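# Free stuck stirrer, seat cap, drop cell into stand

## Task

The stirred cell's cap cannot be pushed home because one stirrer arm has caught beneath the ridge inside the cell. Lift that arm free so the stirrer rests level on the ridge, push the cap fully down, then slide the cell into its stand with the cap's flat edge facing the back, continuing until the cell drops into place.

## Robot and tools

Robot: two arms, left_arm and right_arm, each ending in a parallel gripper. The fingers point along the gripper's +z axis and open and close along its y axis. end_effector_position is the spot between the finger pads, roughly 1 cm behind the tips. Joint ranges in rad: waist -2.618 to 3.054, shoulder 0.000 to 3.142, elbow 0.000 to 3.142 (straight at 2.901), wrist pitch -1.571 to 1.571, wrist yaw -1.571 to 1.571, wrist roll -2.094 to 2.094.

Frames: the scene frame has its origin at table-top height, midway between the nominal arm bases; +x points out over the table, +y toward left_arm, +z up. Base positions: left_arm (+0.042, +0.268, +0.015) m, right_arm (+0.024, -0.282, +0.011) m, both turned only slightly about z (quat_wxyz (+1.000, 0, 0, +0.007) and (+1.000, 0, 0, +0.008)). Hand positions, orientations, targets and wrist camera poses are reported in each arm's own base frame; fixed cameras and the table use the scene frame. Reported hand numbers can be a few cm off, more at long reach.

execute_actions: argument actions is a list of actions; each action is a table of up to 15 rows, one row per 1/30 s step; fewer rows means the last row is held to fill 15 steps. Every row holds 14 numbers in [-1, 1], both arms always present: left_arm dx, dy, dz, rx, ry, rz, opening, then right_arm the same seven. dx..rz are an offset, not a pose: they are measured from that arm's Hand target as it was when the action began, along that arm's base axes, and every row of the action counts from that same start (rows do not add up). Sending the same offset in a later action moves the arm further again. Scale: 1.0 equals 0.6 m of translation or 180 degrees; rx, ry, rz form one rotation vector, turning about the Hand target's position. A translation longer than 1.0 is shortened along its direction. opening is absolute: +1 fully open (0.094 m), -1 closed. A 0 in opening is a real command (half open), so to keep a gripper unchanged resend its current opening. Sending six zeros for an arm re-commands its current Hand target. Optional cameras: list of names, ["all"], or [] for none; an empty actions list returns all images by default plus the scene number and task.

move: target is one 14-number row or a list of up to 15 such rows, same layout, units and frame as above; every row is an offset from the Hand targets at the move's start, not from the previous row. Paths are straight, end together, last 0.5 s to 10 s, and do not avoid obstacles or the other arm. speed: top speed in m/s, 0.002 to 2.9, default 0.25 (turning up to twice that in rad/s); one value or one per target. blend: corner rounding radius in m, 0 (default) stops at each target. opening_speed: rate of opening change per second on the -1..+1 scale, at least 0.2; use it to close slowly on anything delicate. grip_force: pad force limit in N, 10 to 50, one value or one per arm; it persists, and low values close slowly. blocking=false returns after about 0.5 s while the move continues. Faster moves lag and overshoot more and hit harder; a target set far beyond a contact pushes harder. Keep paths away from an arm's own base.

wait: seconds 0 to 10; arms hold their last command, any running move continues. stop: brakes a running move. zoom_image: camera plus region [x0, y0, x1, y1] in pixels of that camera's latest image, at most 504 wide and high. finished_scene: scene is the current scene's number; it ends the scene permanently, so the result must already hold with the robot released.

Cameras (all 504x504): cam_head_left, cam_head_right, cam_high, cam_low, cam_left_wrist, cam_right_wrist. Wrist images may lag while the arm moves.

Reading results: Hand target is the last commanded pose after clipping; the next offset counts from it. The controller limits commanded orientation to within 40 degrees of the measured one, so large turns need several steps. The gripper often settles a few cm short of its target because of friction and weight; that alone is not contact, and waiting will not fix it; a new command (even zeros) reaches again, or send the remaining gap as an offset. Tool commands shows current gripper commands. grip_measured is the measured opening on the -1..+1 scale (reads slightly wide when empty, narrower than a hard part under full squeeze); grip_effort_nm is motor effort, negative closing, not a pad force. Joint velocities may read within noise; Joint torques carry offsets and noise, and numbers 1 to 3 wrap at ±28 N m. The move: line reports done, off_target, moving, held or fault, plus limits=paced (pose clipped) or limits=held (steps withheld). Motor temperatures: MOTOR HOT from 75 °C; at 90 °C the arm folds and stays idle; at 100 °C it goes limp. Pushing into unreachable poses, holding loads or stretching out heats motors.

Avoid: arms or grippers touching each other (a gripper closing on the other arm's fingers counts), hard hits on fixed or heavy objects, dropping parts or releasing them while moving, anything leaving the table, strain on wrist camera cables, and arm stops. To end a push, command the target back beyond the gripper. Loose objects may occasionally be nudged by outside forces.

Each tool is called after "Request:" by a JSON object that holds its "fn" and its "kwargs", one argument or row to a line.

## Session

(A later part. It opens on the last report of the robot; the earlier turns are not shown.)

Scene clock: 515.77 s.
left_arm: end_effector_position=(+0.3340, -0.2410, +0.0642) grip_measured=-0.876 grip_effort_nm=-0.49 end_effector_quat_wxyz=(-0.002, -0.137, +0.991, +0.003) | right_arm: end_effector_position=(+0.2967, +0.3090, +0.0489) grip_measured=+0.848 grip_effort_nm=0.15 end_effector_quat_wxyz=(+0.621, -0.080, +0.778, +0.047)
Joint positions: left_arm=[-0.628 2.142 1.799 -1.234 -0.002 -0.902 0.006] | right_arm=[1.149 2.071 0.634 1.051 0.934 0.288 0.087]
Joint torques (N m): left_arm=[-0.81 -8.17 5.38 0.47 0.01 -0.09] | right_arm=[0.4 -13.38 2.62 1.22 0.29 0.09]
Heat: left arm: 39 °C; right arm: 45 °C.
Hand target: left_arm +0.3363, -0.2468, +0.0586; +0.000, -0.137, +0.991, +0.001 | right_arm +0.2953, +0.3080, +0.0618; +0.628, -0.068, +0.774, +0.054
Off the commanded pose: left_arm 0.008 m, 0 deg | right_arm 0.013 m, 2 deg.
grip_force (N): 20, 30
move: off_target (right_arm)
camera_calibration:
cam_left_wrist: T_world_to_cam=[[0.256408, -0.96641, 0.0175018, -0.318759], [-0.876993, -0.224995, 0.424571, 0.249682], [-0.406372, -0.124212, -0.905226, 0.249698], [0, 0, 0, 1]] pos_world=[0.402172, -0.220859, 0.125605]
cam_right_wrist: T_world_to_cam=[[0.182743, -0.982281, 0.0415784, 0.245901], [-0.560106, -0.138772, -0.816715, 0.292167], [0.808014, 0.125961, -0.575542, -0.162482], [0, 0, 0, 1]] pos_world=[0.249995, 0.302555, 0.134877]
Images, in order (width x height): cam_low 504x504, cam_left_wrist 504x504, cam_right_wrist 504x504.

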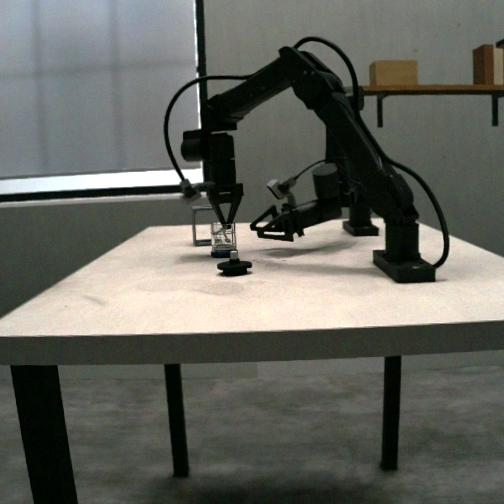

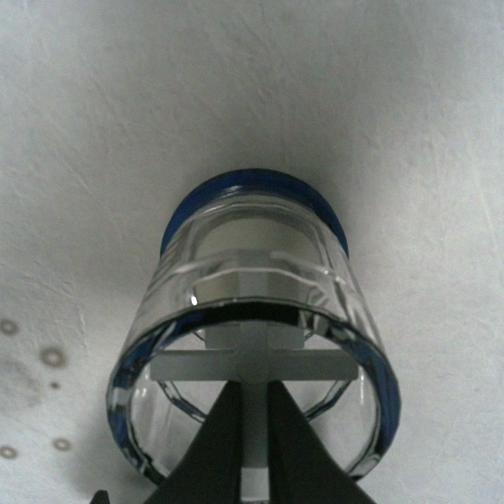

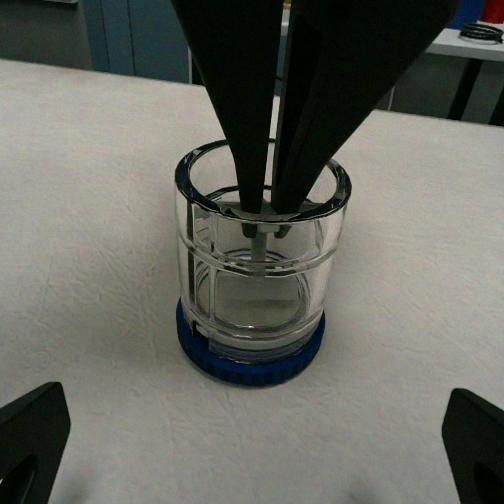

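Request:
{"fn": "move", "kwargs": {
  "target": [0.0,0.0,0.027,0,0,0,-1,0,0,0,0,0,0,0.85],
  "speed": 0.04,
  "cameras": ["cam_left_wrist","cam_right_wrist","cam_low"]
}}

Request:
{"fn": "zoom_image", "kwargs": {
  "camera": "cam_low",
  "region": [200, 190, 260, 265]
}}

Request:
{"fn": "zoom_image", "kwargs": {
  "camera": "cam_right_wrist",
  "region": [175, 130, 365, 320]
}}

Scene clock: 524.30 s.
left_arm: end_effector_position=(+0.3349, -0.2420, +0.0716) grip_measured=-0.876 grip_effort_nm=-0.49 end_effector_quat_wxyz=(-0.001, -0.137, +0.991, +0.001) | right_arm: end_effector_position=(+0.2967, +0.3090, +0.0489) grip_measured=+0.848 grip_effort_nm=0.15 end_effector_quat_wxyz=(+0.621, -0.080, +0.778, +0.047)
Joint positions: left_arm=[-0.628 2.142 1.828 -1.26 0 -0.902 0.006] | right_arm=[1.149 2.071 0.634 1.051 0.934 0.288 0.087]
Joint torques (N m): left_arm=[-0.65 -8.5 7.39 0.13 -0.02 -0.11] | right_arm=[0.4 -13.38 2.65 1.22 0.29 0.09]
Heat: left arm: 40 °C; right arm: 45 °C.
Hand target: left_arm +0.3363, -0.2468, +0.0748; +0.000, -0.137, +0.991, +0.001 | right_arm +0.2953, +0.3080, +0.0618; +0.628, -0.068, +0.774, +0.054
Off the commanded pose: left_arm 0.006 m, 0 deg | right_arm 0.013 m, 2 deg.
grip_force (N): 20, 30
move: off_target (right_arm)
camera_calibration:
cam_left_wrist: T_world_to_cam=[[0.256348, -0.966361, 0.0207989, -0.320308], [-0.877662, -0.223696, 0.423875, 0.247803], [-0.404963, -0.126914, -0.905482, 0.25553], [0, 0, 0, 1]] pos_world=[0.403078, -0.221671, 0.133002]
cam_right_wrist: T_world_to_cam=[[0.182743, -0.982281, 0.0415784, 0.245901], [-0.560106, -0.138772, -0.816715, 0.292167], [0.808014, 0.125961, -0.575542, -0.162482], [0, 0, 0, 1]] pos_world=[0.249995, 0.302555, 0.134877]
Images, in order (width x height): cam_low 504x504, cam_left_wrist 504x504, cam_right_wrist 504x504.

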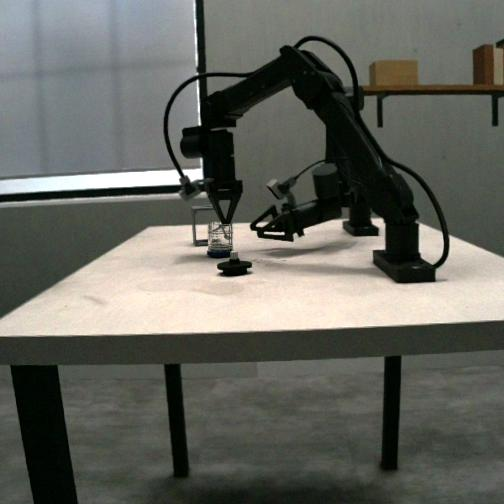

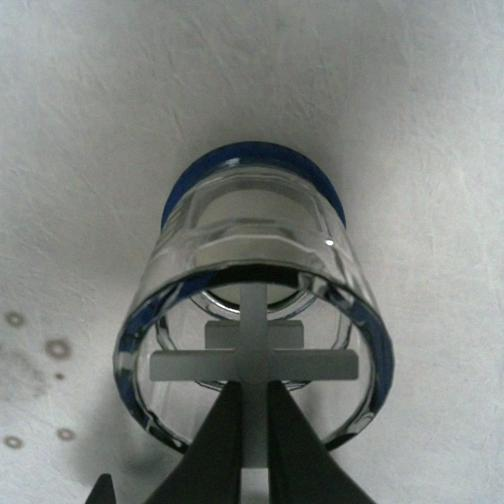

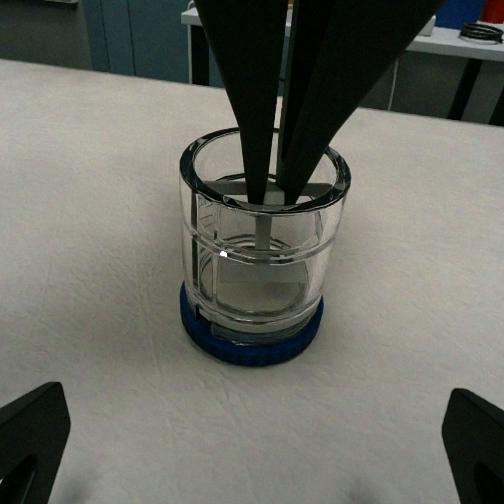

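Scaled by 6.720 from the camera's 504x504 image, which has a finer 720x720 frame.

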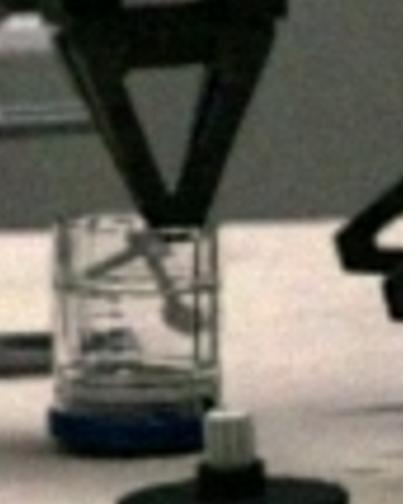

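Scaled by 2.653 from the camera's 504x504 image, which has a finer 720x720 frame.

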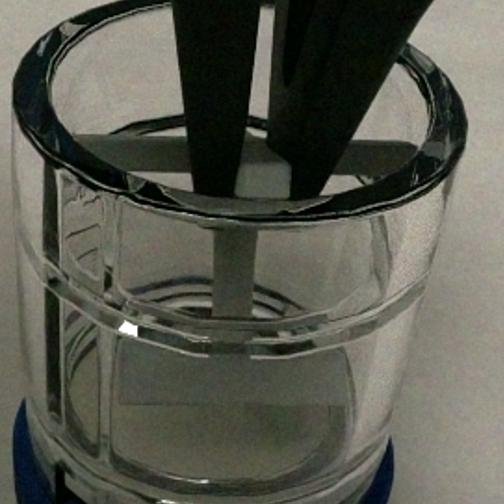

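Request:
{"fn": "move", "kwargs": {
  "target": [
    [0.0,0.0,0.007,0,0,0,-1,0,0,0,0,0,0,0.85],
    [0.009,0.0,0.007,0,0,0,-1,0,0,0,0,0,0,0.85]
  ],
  "speed": 0.04,
  "cameras": ["cam_left_wrist","cam_right_wrist","cam_low"]
}}

Request:
{"fn": "zoom_image", "kwargs": {
  "camera": "cam_low",
  "region": [200, 190, 260, 265]
}}

Request:
{"fn": "zoom_image", "kwargs": {
  "camera": "cam_left_wrist",
  "region": [100, 200, 400, 500]
}}

Scene clock: 534.73 s.
left_arm: end_effector_position=(+0.3375, -0.2439, +0.0776) grip_measured=-0.876 grip_effort_nm=-0.50 end_effector_quat_wxyz=(-0.002, -0.137, +0.991, +0.002) | right_arm: end_effector_position=(+0.2967, +0.3090, +0.0489) grip_measured=+0.848 grip_effort_nm=0.15 end_effector_quat_wxyz=(+0.621, -0.080, +0.778, +0.047)
Joint positions: left_arm=[-0.628 2.155 1.873 -1.293 0 -0.903 0.006] | right_arm=[1.149 2.071 0.634 1.051 0.934 0.288 0.087]
Joint torques (N m): left_arm=[-0.24 -8.47 7.76 0.2 0 -0.06] | right_arm=[0.38 -13.37 2.63 1.23 0.28 0.09]
Heat: left arm: 41 °C; right arm: 45 °C.
Hand target: left_arm +0.3417, -0.2468, +0.0791; +0.000, -0.137, +0.991, +0.001 | right_arm +0.2953, +0.3080, +0.0618; +0.628, -0.068, +0.774, +0.054
Off the commanded pose: left_arm 0.005 m, 0 deg | right_arm 0.013 m, 2 deg.
grip_force (N): 20, 30
move: off_target (right_arm)
camera_calibration:
cam_left_wrist: T_world_to_cam=[[0.256742, -0.966274, 0.0199612, -0.322929], [-0.87718, -0.224299, 0.424554, 0.246643], [-0.405758, -0.12651, -0.905183, 0.262015], [0, 0, 0, 1]] pos_world=[0.405574, -0.223569, 0.138904]
cam_right_wrist: T_world_to_cam=[[0.182743, -0.982281, 0.0415784, 0.245901], [-0.560106, -0.138772, -0.816715, 0.292167], [0.808014, 0.125961, -0.575542, -0.162482], [0, 0, 0, 1]] pos_world=[0.249995, 0.302555, 0.134877]
Images, in order (width x height): cam_low 504x504, cam_left_wrist 504x504, cam_right_wrist 504x504.

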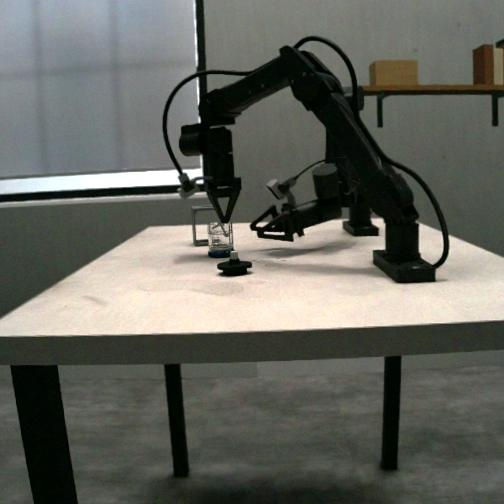

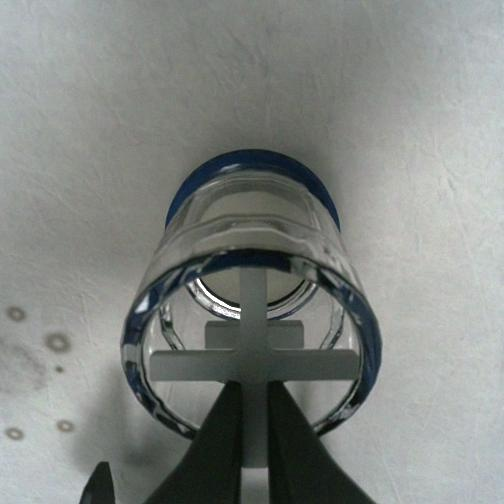

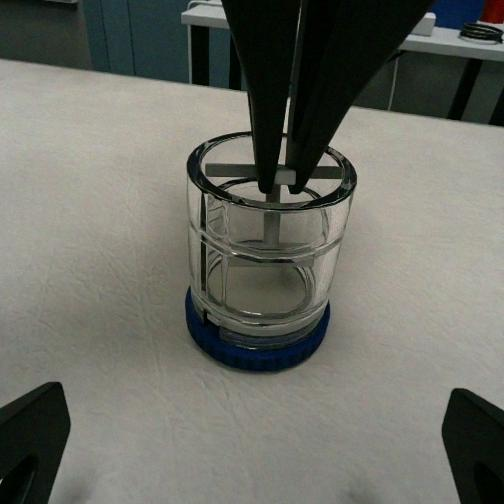

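Scaled by 6.720 from the camera's 504x504 image, which has a finer 720x720 frame.

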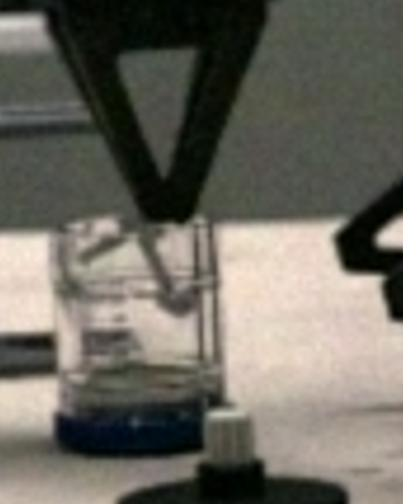

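Scaled by 1.680 from the camera's 504x504 image, which has a finer 720x720 frame.

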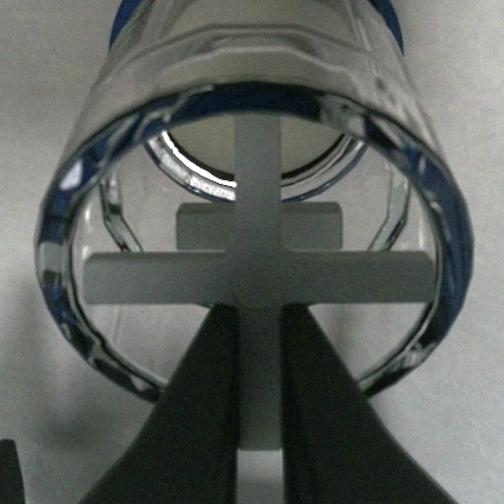

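Request:
{"fn": "move", "kwargs": {
  "target": [0.003,0.0,-0.022,0,0,0,-1,0,0,0,0,0,0,0.85],
  "speed": 0.04,
  "cameras": ["cam_left_wrist","cam_right_wrist","cam_low"]
}}

Request:
{"fn": "zoom_image", "kwargs": {
  "camera": "cam_low",
  "region": [200, 190, 260, 265]
}}

Request:
{"fn": "zoom_image", "kwargs": {
  "camera": "cam_right_wrist",
  "region": [175, 130, 365, 320]
}}

Scene clock: 551.80 s.
left_arm: end_effector_position=(+0.3387, -0.2448, +0.0732) grip_measured=-0.876 grip_effort_nm=-0.49 end_effector_quat_wxyz=(-0.003, -0.137, +0.991, +0.003) | right_arm: end_effector_position=(+0.2967, +0.3090, +0.0489) grip_measured=+0.848 grip_effort_nm=0.15 end_effector_quat_wxyz=(+0.621, -0.080, +0.778, +0.047)
Joint positions: left_arm=[-0.628 2.166 1.873 -1.285 0 -0.903 0.006] | right_arm=[1.149 2.071 0.634 1.051 0.934 0.288 0.087]
Joint torques (N m): left_arm=[0.16 -8.44 4.53 0.57 0 -0.02] | right_arm=[0.38 -13.37 2.66 1.24 0.29 0.09]
Heat: left arm: 41 °C; right arm: 45 °C.
Hand target: left_arm +0.3435, -0.2468, +0.0658; +0.000, -0.137, +0.991, +0.001 | right_arm +0.2953, +0.3080, +0.0618; +0.628, -0.068, +0.774, +0.054
Off the commanded pose: left_arm 0.009 m, 0 deg | right_arm 0.013 m, 2 deg.
grip_force (N): 20, 30
move: off_target (right_arm)
camera_calibration:
cam_left_wrist: T_world_to_cam=[[0.256773, -0.966313, 0.0175257, -0.32385], [-0.876145, -0.225082, 0.426273, 0.24872], [-0.407969, -0.124811, -0.904425, 0.259563], [0, 0, 0, 1]] pos_world=[0.406965, -0.224562, 0.134408]
cam_right_wrist: T_world_to_cam=[[0.182743, -0.982281, 0.0415784, 0.245901], [-0.560106, -0.138772, -0.816715, 0.292167], [0.808014, 0.125961, -0.575542, -0.162482], [0, 0, 0, 1]] pos_world=[0.249995, 0.302555, 0.134877]
Images, in order (width x height): cam_low 504x504, cam_left_wrist 504x504, cam_right_wrist 504x504.

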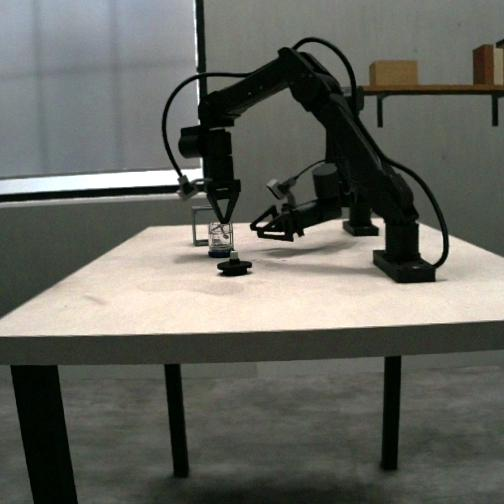

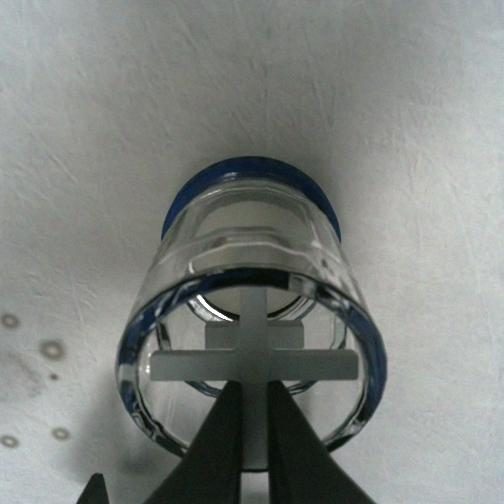

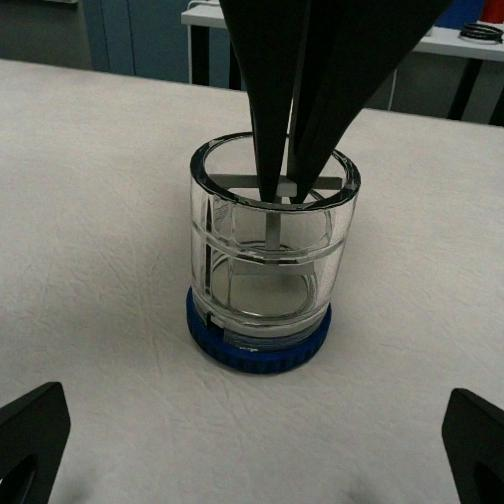

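Scaled by 6.720 from the camera's 504x504 image, which has a finer 720x720 frame.

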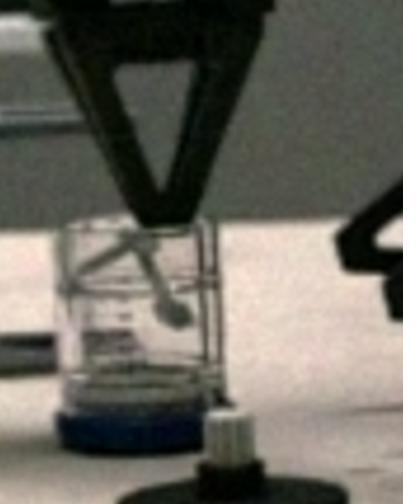

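Scaled by 2.653 from the camera's 504x504 image, which has a finer 720x720 frame.

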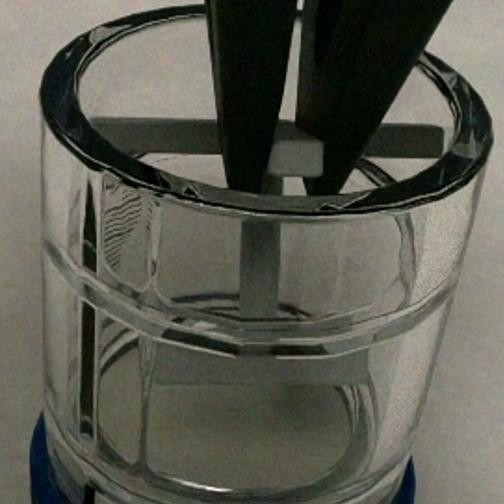

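Request:
{"fn": "move", "kwargs": {
  "target": [
    [-0.004,0.0,-0.01,0,0,0,-1,0,0,0,0,0,0,0.85],
    [-0.007,0.0,-0.02,0,0,0,-1,0,0,0,0,0,0,0.85]
  ],
  "speed": 0.04,
  "cameras": ["cam_left_wrist","cam_right_wrist","cam_low"]
}}

Request:
{"fn": "zoom_image", "kwargs": {
  "camera": "cam_low",
  "region": [200, 190, 260, 265]
}}

Request:
{"fn": "zoom_image", "kwargs": {
  "camera": "cam_right_wrist",
  "region": [175, 130, 365, 320]
}}

Scene clock: 563.37 s.
left_arm: end_effector_position=(+0.3388, -0.2432, +0.0640) grip_measured=-0.876 grip_effort_nm=-0.49 end_effector_quat_wxyz=(+0.000, -0.137, +0.991, +0.005) | right_arm: end_effector_position=(+0.2967, +0.3090, +0.0489) grip_measured=+0.848 grip_effort_nm=0.15 end_effector_quat_wxyz=(+0.621, -0.080, +0.778, +0.047)
Joint positions: left_arm=[-0.628 2.166 1.837 -1.249 -0.007 -0.903 0.006] | right_arm=[1.149 2.071 0.634 1.051 0.934 0.288 0.087]
Joint torques (N m): left_arm=[-0.35 -9.07 2.62 0.75 0.1 -0.08] | right_arm=[0.38 -13.42 2.63 1.23 0.29 0.09]
Heat: left arm: 41 °C; right arm: 45 °C.
Hand target: left_arm +0.3393, -0.2468, +0.0538; +0.000, -0.137, +0.991, +0.001 | right_arm +0.2953, +0.3080, +0.0618; +0.628, -0.068, +0.774, +0.054
Off the commanded pose: left_arm 0.011 m, 1 deg | right_arm 0.013 m, 2 deg.
grip_force (N): 20, 30
move: off_target (left_arm, right_arm)
camera_calibration:
cam_left_wrist: T_world_to_cam=[[0.256656, -0.966423, 0.0124023, -0.321921], [-0.877705, -0.227684, 0.421655, 0.253287], [-0.404674, -0.119106, -0.906671, 0.251919], [0, 0, 0, 1]] pos_world=[0.406879, -0.223437, 0.1256]
cam_right_wrist: T_world_to_cam=[[0.182743, -0.982281, 0.0415784, 0.245901], [-0.560106, -0.138772, -0.816715, 0.292167], [0.808014, 0.125961, -0.575542, -0.162482], [0, 0, 0, 1]] pos_world=[0.249995, 0.302555, 0.134877]
Images, in order (width x height): cam_low 504x504, cam_left_wrist 504x504, cam_right_wrist 504x504.

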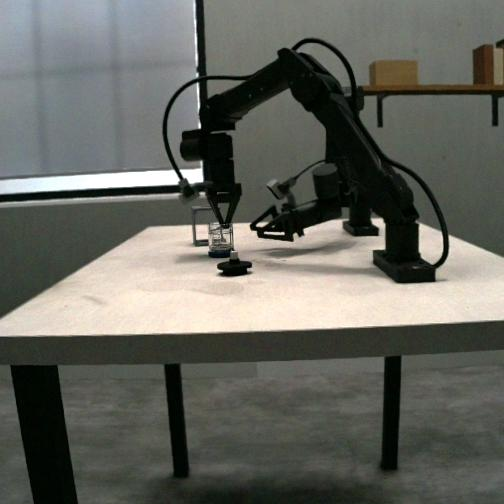

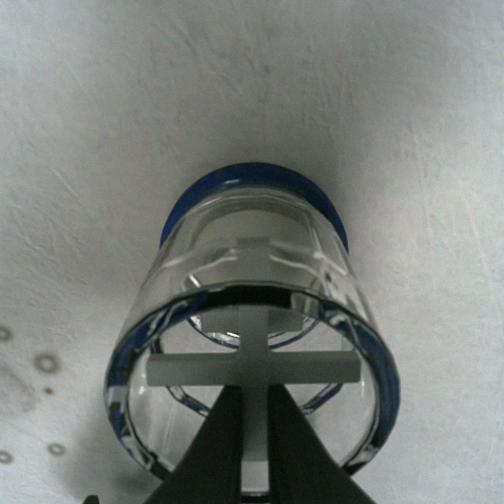

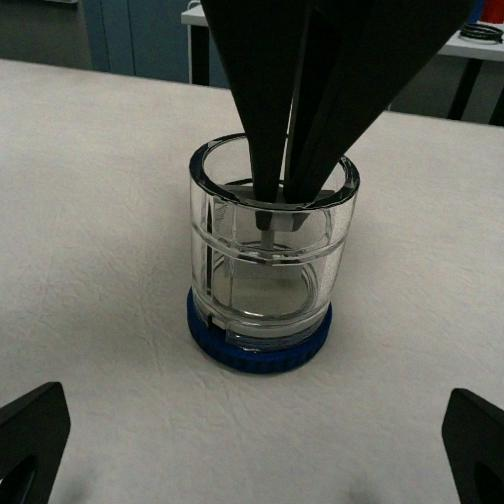

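Scaled by 6.720 from the camera's 504x504 image, which has a finer 720x720 frame.

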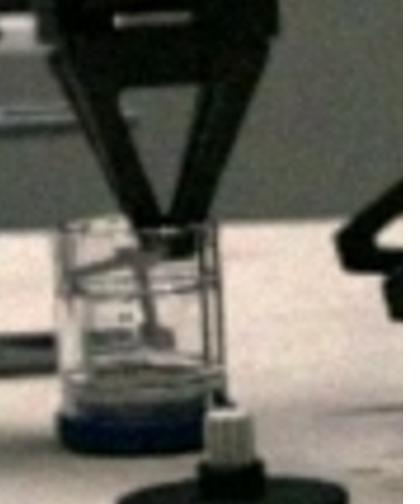

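Scaled by 2.653 from the camera's 504x504 image, which has a finer 720x720 frame.

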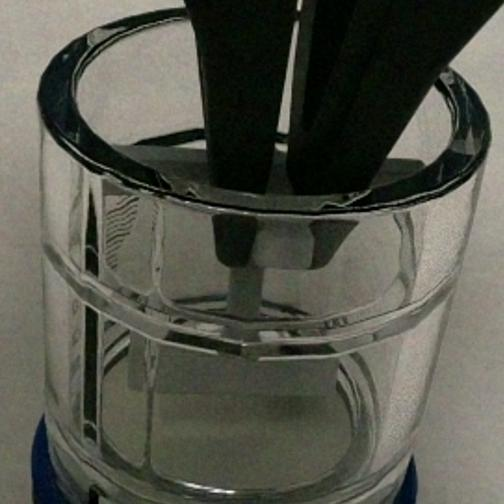

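Request:
{"fn": "move", "kwargs": {
  "target": [0,0.0,0,0,0,0,-0.65,0,0,0,0,0,0,0.85],
  "opening_speed": 0.3,
  "cameras": ["cam_left_wrist","cam_right_wrist","cam_low"]
}}

Request:
{"fn": "zoom_image", "kwargs": {
  "camera": "cam_low",
  "region": [200, 190, 260, 265]
}}

Request:
{"fn": "zoom_image", "kwargs": {
  "camera": "cam_right_wrist",
  "region": [175, 130, 365, 320]
}}

Scene clock: 571.07 s.
left_arm: end_effector_position=(+0.3333, -0.2471, +0.0614) grip_measured=-0.657 grip_effort_nm=0.34 end_effector_quat_wxyz=(-0.015, -0.137, +0.991, -0.004) | right_arm: end_effector_position=(+0.2967, +0.3090, +0.0489) grip_measured=+0.848 grip_effort_nm=0.15 end_effector_quat_wxyz=(+0.621, -0.080, +0.778, +0.047)
Joint positions: left_arm=[-0.629 2.166 1.826 -1.246 0.026 -0.903 0.016] | right_arm=[1.149 2.071 0.634 1.051 0.934 0.288 0.087]
Joint torques (N m): left_arm=[-0.35 -9.01 3.37 0.71 -0.27 -0.08] | right_arm=[0.38 -13.39 2.65 1.24 0.3 0.1]
Heat: left arm: 41 °C; right arm: 45 °C.
Hand target: left_arm +0.3393, -0.2469, +0.0539; +0.000, -0.137, +0.991, +0.001 | right_arm +0.2953, +0.3080, +0.0618; +0.628, -0.068, +0.774, +0.054
Off the commanded pose: left_arm 0.010 m, 2 deg | right_arm 0.013 m, 2 deg.
grip_force (N): 20, 30
move: off_target (right_arm)
camera_calibration:
cam_left_wrist: T_world_to_cam=[[0.256846, -0.966057, 0.0276312, -0.325095], [-0.866504, -0.217527, 0.449281, 0.245785], [-0.428021, -0.139338, -0.892963, 0.248834], [0, 0, 0, 1]] pos_world=[0.402979, -0.225924, 0.120755]
cam_right_wrist: T_world_to_cam=[[0.182743, -0.982281, 0.0415784, 0.245901], [-0.560106, -0.138772, -0.816715, 0.292167], [0.808014, 0.125961, -0.575542, -0.162482], [0, 0, 0, 1]] pos_world=[0.249995, 0.302555, 0.134877]
Images, in order (width x height): cam_low 504x504, cam_left_wrist 504x504, cam_right_wrist 504x504.

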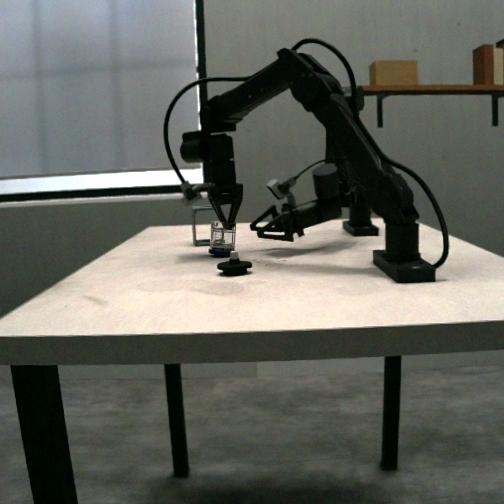

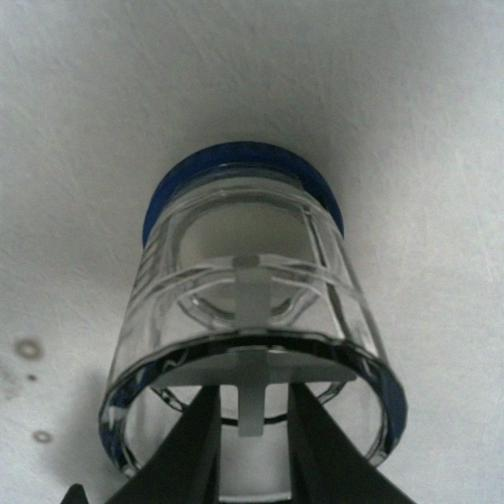

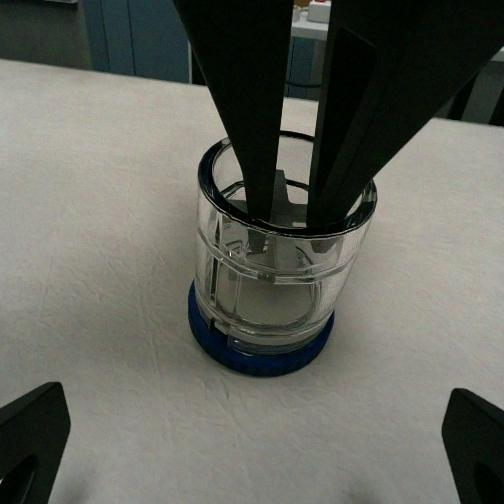

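Scaled by 6.720 from the camera's 504x504 image, which has a finer 720x720 frame.

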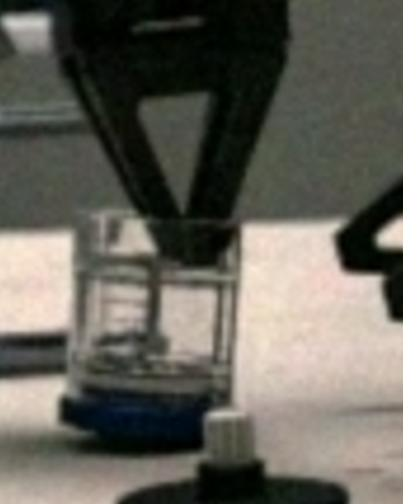

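Scaled by 2.653 from the camera's 504x504 image, which has a finer 720x720 frame.

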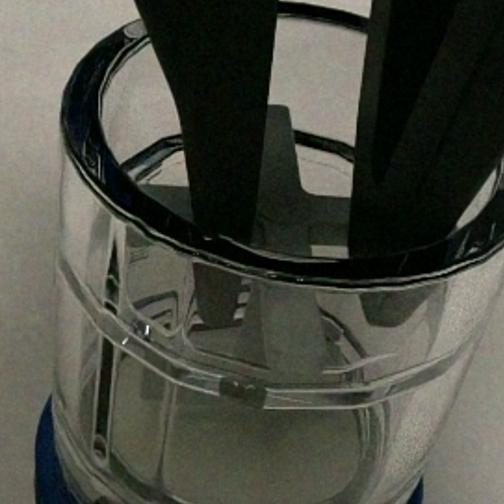

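Request:
{"fn": "move", "kwargs": {
  "target": [
    [0.006,0.003,0.008,0,0,0,-0.65,0,0,0,0,0,0,0.85],
    [0.006,0.003,0.035,0,0,0,-0.65,0,0,0,0,0,0,0.85]
  ],
  "speed": 0.04,
  "cameras": ["cam_left_wrist","cam_right_wrist","cam_low"]
}}

Request:
{"fn": "zoom_image", "kwargs": {
  "camera": "cam_low",
  "region": [200, 190, 260, 265]
}}

Request:
{"fn": "zoom_image", "kwargs": {
  "camera": "cam_right_wrist",
  "region": [175, 130, 365, 320]
}}

Scene clock: 579.27 s.
left_arm: end_effector_position=(+0.3390, -0.2458, +0.0699) grip_measured=-0.653 grip_effort_nm=0.14 end_effector_quat_wxyz=(-0.004, -0.138, +0.990, -0.001) | right_arm: end_effector_position=(+0.2967, +0.3090, +0.0489) grip_measured=+0.848 grip_effort_nm=0.15 end_effector_quat_wxyz=(+0.621, -0.080, +0.778, +0.047)
Joint positions: left_arm=[-0.627 2.166 1.86 -1.268 0.007 -0.903 0.016] | right_arm=[1.149 2.071 0.634 1.051 0.934 0.288 0.087]
Joint torques (N m): left_arm=[0.24 -9.28 7.5 0.15 -0.08 0.01] | right_arm=[0.39 -13.38 2.63 1.23 0.29 0.09]
Heat: left arm: 41 °C; right arm: 45 °C.
Hand target: left_arm +0.3429, -0.2451, +0.0749; +0.000, -0.137, +0.991, +0.000 | right_arm +0.2953, +0.3080, +0.0618; +0.628, -0.068, +0.774, +0.054
Off the commanded pose: left_arm 0.006 m, 0 deg | right_arm 0.013 m, 2 deg.
grip_force (N): 20, 30
move: off_target (right_arm)
camera_calibration:
cam_left_wrist: T_world_to_cam=[[0.258265, -0.96574, 0.0254043, -0.325822], [-0.875428, -0.22283, 0.428921, 0.250329], [-0.408566, -0.133015, -0.902985, 0.254717], [0, 0, 0, 1]] pos_world=[0.407362, -0.224997, 0.130912]
cam_right_wrist: T_world_to_cam=[[0.182743, -0.982281, 0.0415784, 0.245901], [-0.560106, -0.138772, -0.816715, 0.292167], [0.808014, 0.125961, -0.575542, -0.162482], [0, 0, 0, 1]] pos_world=[0.249995, 0.302555, 0.134877]
Images, in order (width x height): cam_low 504x504, cam_left_wrist 504x504, cam_right_wrist 504x504.

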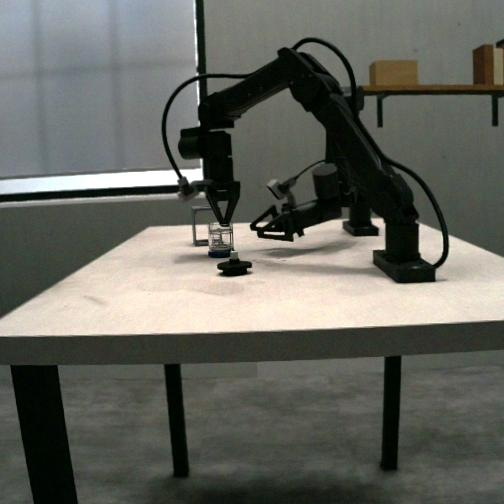

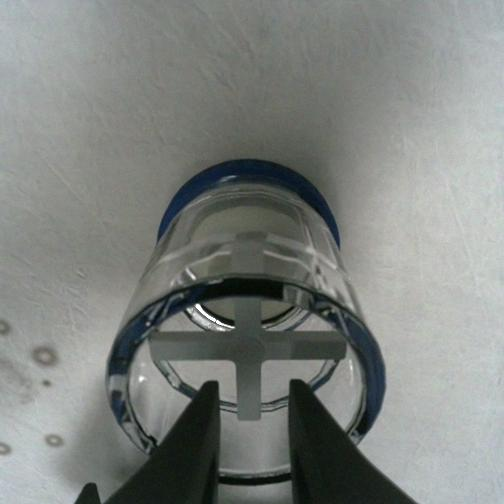

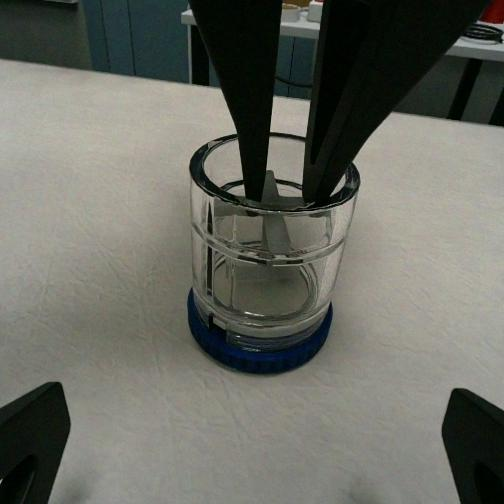

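Scaled by 6.720 from the camera's 504x504 image, which has a finer 720x720 frame.

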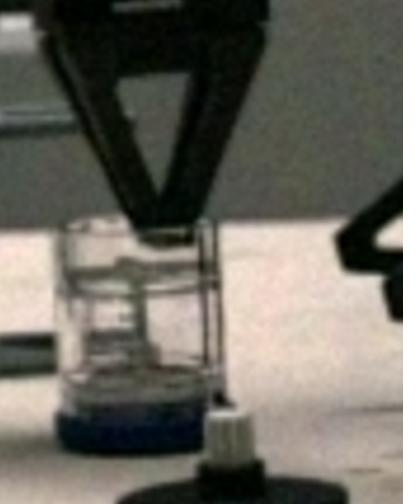

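Scaled by 2.653 from the camera's 504x504 image, which has a finer 720x720 frame.

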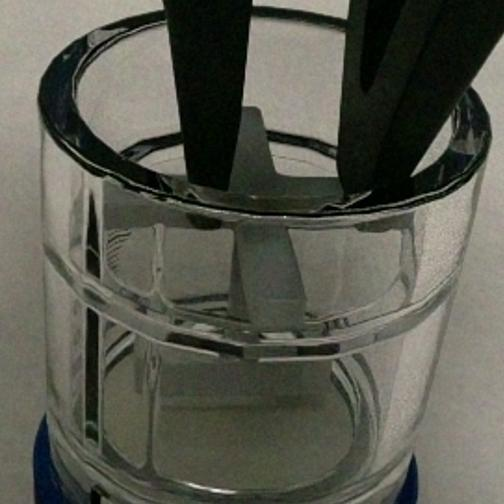

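Cell righted; stirrer appears level. Retreat up.

Request:
{"fn": "move", "kwargs": {
  "target": [
    [0.0,0.0,0.03,0,0,0,-0.65,0,0,0,0,0,0,0.85],
    [0.0,0.0,0.18,0,0,0,-0.65,0,0,0,0,0,0,0.85]
  ],
  "speed": [0.04,0.2],
  "blend": [0.01,0],
  "cameras": ["cam_left_wrist","cam_right_wrist","cam_low"]
}}

Request:
{"fn": "zoom_image", "kwargs": {
  "camera": "cam_low",
  "region": [200, 190, 260, 265]
}}

Request:
{"fn": "zoom_image", "kwargs": {
  "camera": "cam_right_wrist",
  "region": [175, 130, 365, 320]
}}

Request:
{"fn": "zoom_image", "kwargs": {
  "camera": "cam_left_wrist",
  "region": [150, 150, 350, 350]
}}

Scene clock: 587.37 s.
left_arm: end_effector_position=(+0.3427, -0.2484, +0.1574) grip_measured=-0.653 grip_effort_nm=0.14 end_effector_quat_wxyz=(+0.016, -0.137, +0.990, -0.020) | right_arm: end_effector_position=(+0.2967, +0.3090, +0.0489) grip_measured=+0.848 grip_effort_nm=0.15 end_effector_quat_wxyz=(+0.621, -0.080, +0.778, +0.047)
Joint positions: left_arm=[-0.627 2.168 2.212 -1.563 0.007 -0.903 0.016] | right_arm=[1.149 2.071 0.634 1.051 0.934 0.288 0.087]
Joint torques (N m): left_arm=[0.2 -12.92 6.72 0.27 -0.05 0.02] | right_arm=[0.39 -13.39 2.63 1.22 0.29 0.09]
Heat: left arm: 42 °C; right arm: 45 °C.
Hand target: left_arm +0.3430, -0.2451, +0.1830; +0.000, -0.137, +0.991, +0.000 | right_arm +0.2953, +0.3080, +0.0618; +0.628, -0.068, +0.774, +0.054
Off the commanded pose: left_arm 0.026 m, 3 deg | right_arm 0.013 m, 2 deg.
joint sent to its limit (left arm) — joint 4 (wrist pitch), lower limit. The joint targets are off in orientation, not in position.
grip_force (N): 20, 30
move: off_target (left_arm, right_arm); blend cut to 0.009 m at target 1
camera_calibration:
cam_left_wrist: T_world_to_cam=[[0.256253, -0.964236, 0.0677007, -0.337109], [-0.893887, -0.209739, 0.3962, 0.23014], [-0.367831, -0.162044, -0.915665, 0.315723], [0, 0, 0, 1]] pos_world=[0.408237, -0.225623, 0.220737]
cam_right_wrist: T_world_to_cam=[[0.182743, -0.982281, 0.0415784, 0.245901], [-0.560106, -0.138772, -0.816715, 0.292167], [0.808014, 0.125961, -0.575542, -0.162482], [0, 0, 0, 1]] pos_world=[0.249995, 0.302555, 0.134877]
Images, in order (width x height): cam_low 504x504, cam_left_wrist 504x504, cam_right_wrist 504x504.

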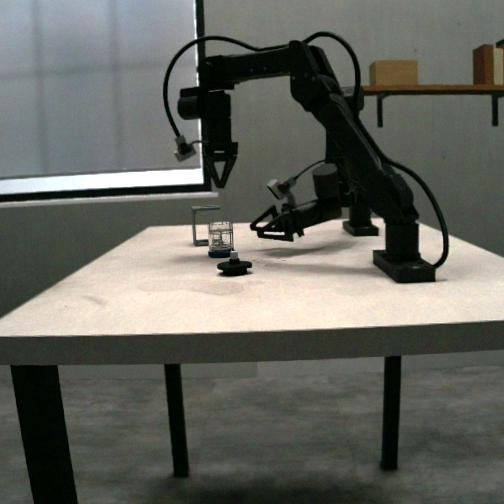

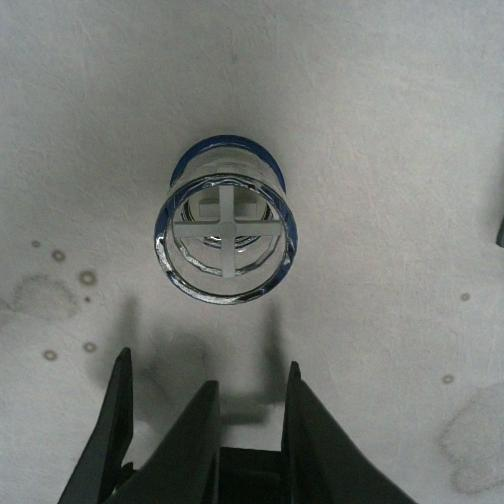

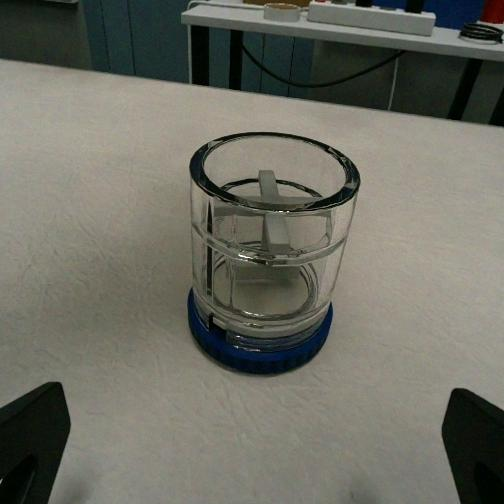

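Scaled by 6.720 from the camera's 504x504 image, which has a finer 720x720 frame.

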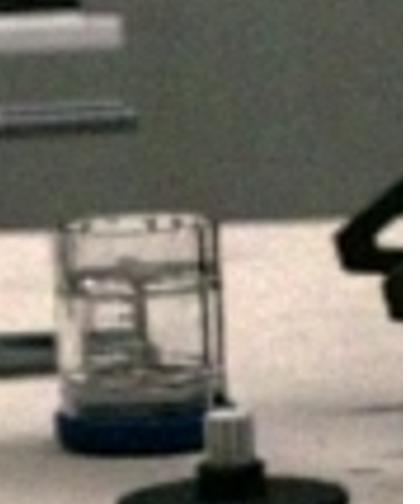

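Scaled by 2.653 from the camera's 504x504 image, which has a finer 720x720 frame.

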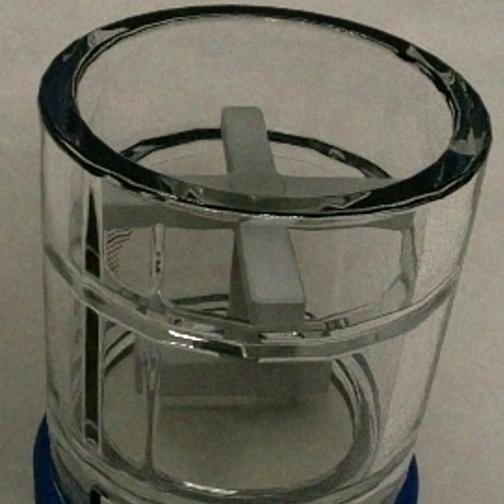

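Scaled by 2.520 from the camera's 504x504 image, which has a finer 720x720 frame.

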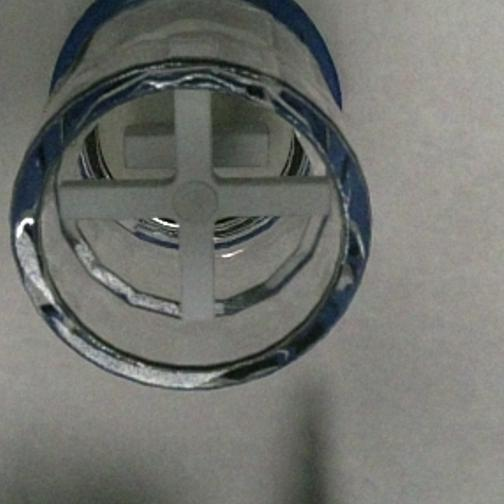

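Request:
{"fn": "move", "kwargs": {
  "target": [
    [-0.048,0.335,0.0,0,0,-0.032,-0.3,0,0,0,0,0,0,0.85],
    [-0.048,0.335,-0.08,0,0,-0.032,-0.3,0,0,0,0,0,0,0.85]
  ],
  "speed": 0.25,
  "blend": [0.03,0],
  "cameras": ["cam_left_wrist","cam_low"]
}}

Request:
{"fn": "zoom_image", "kwargs": {
  "camera": "cam_left_wrist",
  "region": [130, 150, 380, 400]
}}

Scene clock: 609.27 s.
left_arm: end_effector_position=(+0.3119, -0.0437, +0.1243) grip_measured=-0.303 grip_effort_nm=0.14 end_effector_quat_wxyz=(-0.026, -0.091, +0.995, +0.008) | right_arm: end_effector_position=(+0.2967, +0.3090, +0.0489) grip_measured=+0.848 grip_effort_nm=0.15 end_effector_quat_wxyz=(+0.621, -0.080, +0.778, +0.047)
Joint positions: left_arm=[-0.144 1.786 1.538 -1.377 -0.003 -0.327 0.033] | right_arm=[1.149 2.071 0.634 1.051 0.934 0.288 0.087]
Joint torques (N m): left_arm=[-0.08 -10.11 3.97 0.4 0 0.06] | right_arm=[0.39 -13.39 2.62 1.22 0.29 0.09]
Heat: left arm: 42 °C; right arm: 45 °C.
Hand target: left_arm +0.3142, -0.0441, +0.1350; +0.000, -0.087, +0.996, +0.000 | right_arm +0.2953, +0.3080, +0.0618; +0.628, -0.068, +0.774, +0.054
Off the commanded pose: left_arm 0.011 m, 3 deg | right_arm 0.013 m, 2 deg.
grip_force (N): 20, 30
move: off_target (left_arm, right_arm); blend cut to 0.024 m at target 1
camera_calibration:
cam_left_wrist: T_world_to_cam=[[0.167546, -0.985857, 0.00391013, -0.0948811], [-0.87191, -0.146327, 0.467292, 0.245759], [-0.460111, -0.0817021, -0.884094, 0.33557], [0, 0, 0, 1]] pos_world=[0.384576, -0.0301612, 0.182205]
Images, in order (width x height): cam_low 504x504, cam_left_wrist 504x504.

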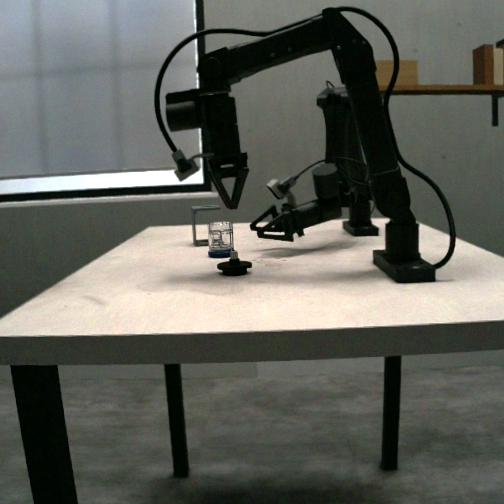

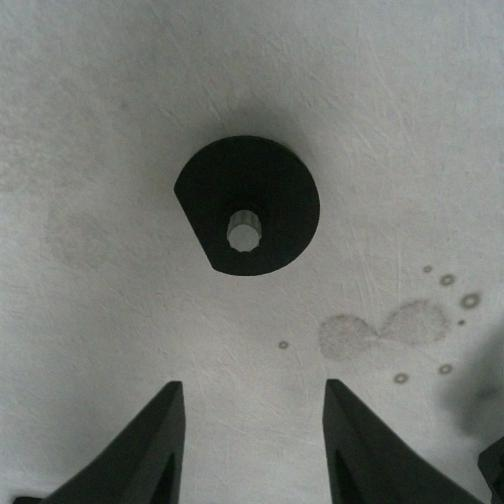

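Scaled by 2.016 from the camera's 504x504 image, which has a finer 720x720 frame.

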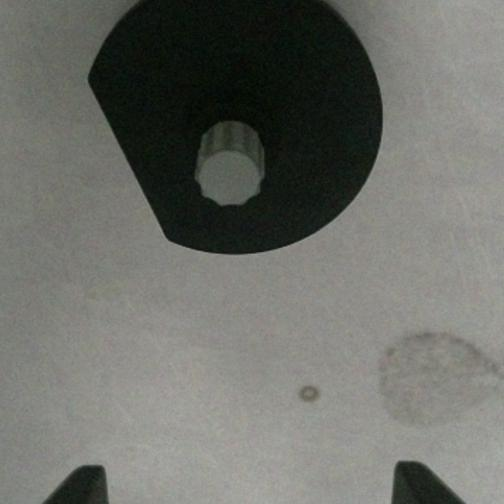

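Request:
{"fn": "move", "kwargs": {
  "target": [0.003,0.002,-0.11,0,0,0,-0.3,0,0,0,0,0,0,0.85],
  "speed": 0.1,
  "cameras": ["cam_left_wrist","cam_low"]
}}

Request:
{"fn": "zoom_image", "kwargs": {
  "camera": "cam_low",
  "region": [200, 190, 260, 290]
}}

Scene clock: 626.20 s.
left_arm: end_effector_position=(+0.3124, -0.0437, +0.0679) grip_measured=-0.303 grip_effort_nm=0.14 end_effector_quat_wxyz=(-0.011, -0.089, +0.996, +0.004) | right_arm: end_effector_position=(+0.2967, +0.3090, +0.0489) grip_measured=+0.848 grip_effort_nm=0.15 end_effector_quat_wxyz=(+0.621, -0.080, +0.778, +0.047)
Joint positions: left_arm=[-0.144 1.784 1.311 -1.12 -0.003 -0.322 0.033] | right_arm=[1.149 2.071 0.634 1.051 0.934 0.288 0.087]
Joint torques (N m): left_arm=[0.47 -7.28 4.05 0.48 0.03 0.07] | right_arm=[0.39 -13.38 2.63 1.23 0.28 0.09]
Heat: left arm: 41 °C; right arm: 45 °C.
Hand target: left_arm +0.3159, -0.0429, +0.0690; +0.000, -0.087, +0.996, +0.000 | right_arm +0.2953, +0.3080, +0.0618; +0.628, -0.068, +0.774, +0.054
Off the commanded pose: left_arm 0.004 m, 1 deg | right_arm 0.013 m, 2 deg.
grip_force (N): 20, 30
move: off_target (right_arm)
camera_calibration:
cam_left_wrist: T_world_to_cam=[[0.162351, -0.986639, 0.0136056, -0.0939318], [-0.886656, -0.13982, 0.440785, 0.27921], [-0.432993, -0.0836252, -0.89751, 0.278252], [0, 0, 0, 1]] pos_world=[0.383294, -0.0303687, 0.127941]
Images, in order (width x height): cam_low 504x504, cam_left_wrist 504x504.

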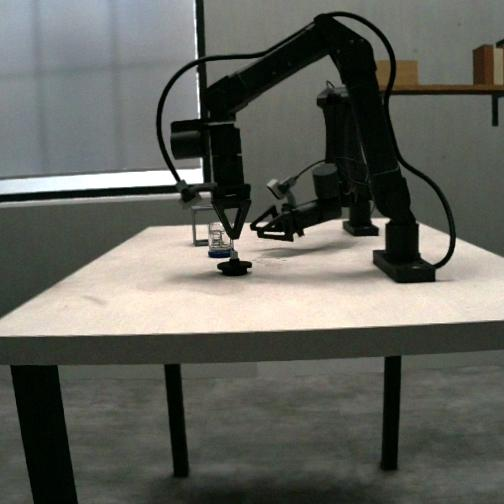

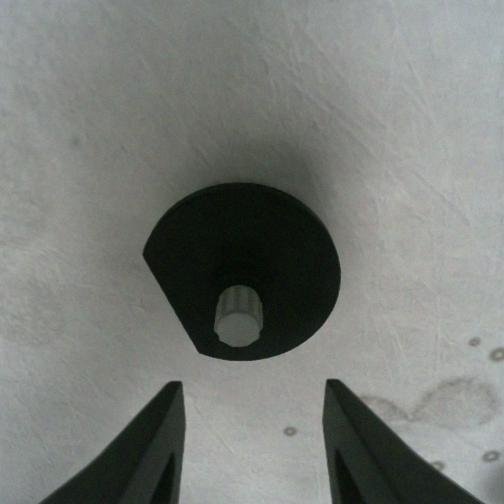

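Scaled by 5.040 from the camera's 504x504 image, which has a finer 720x720 frame.

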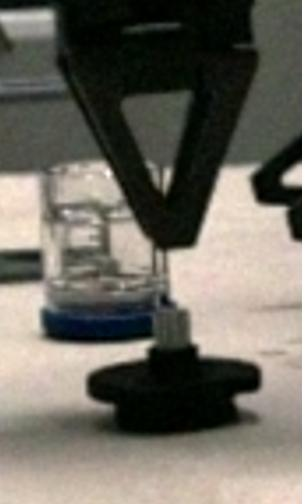

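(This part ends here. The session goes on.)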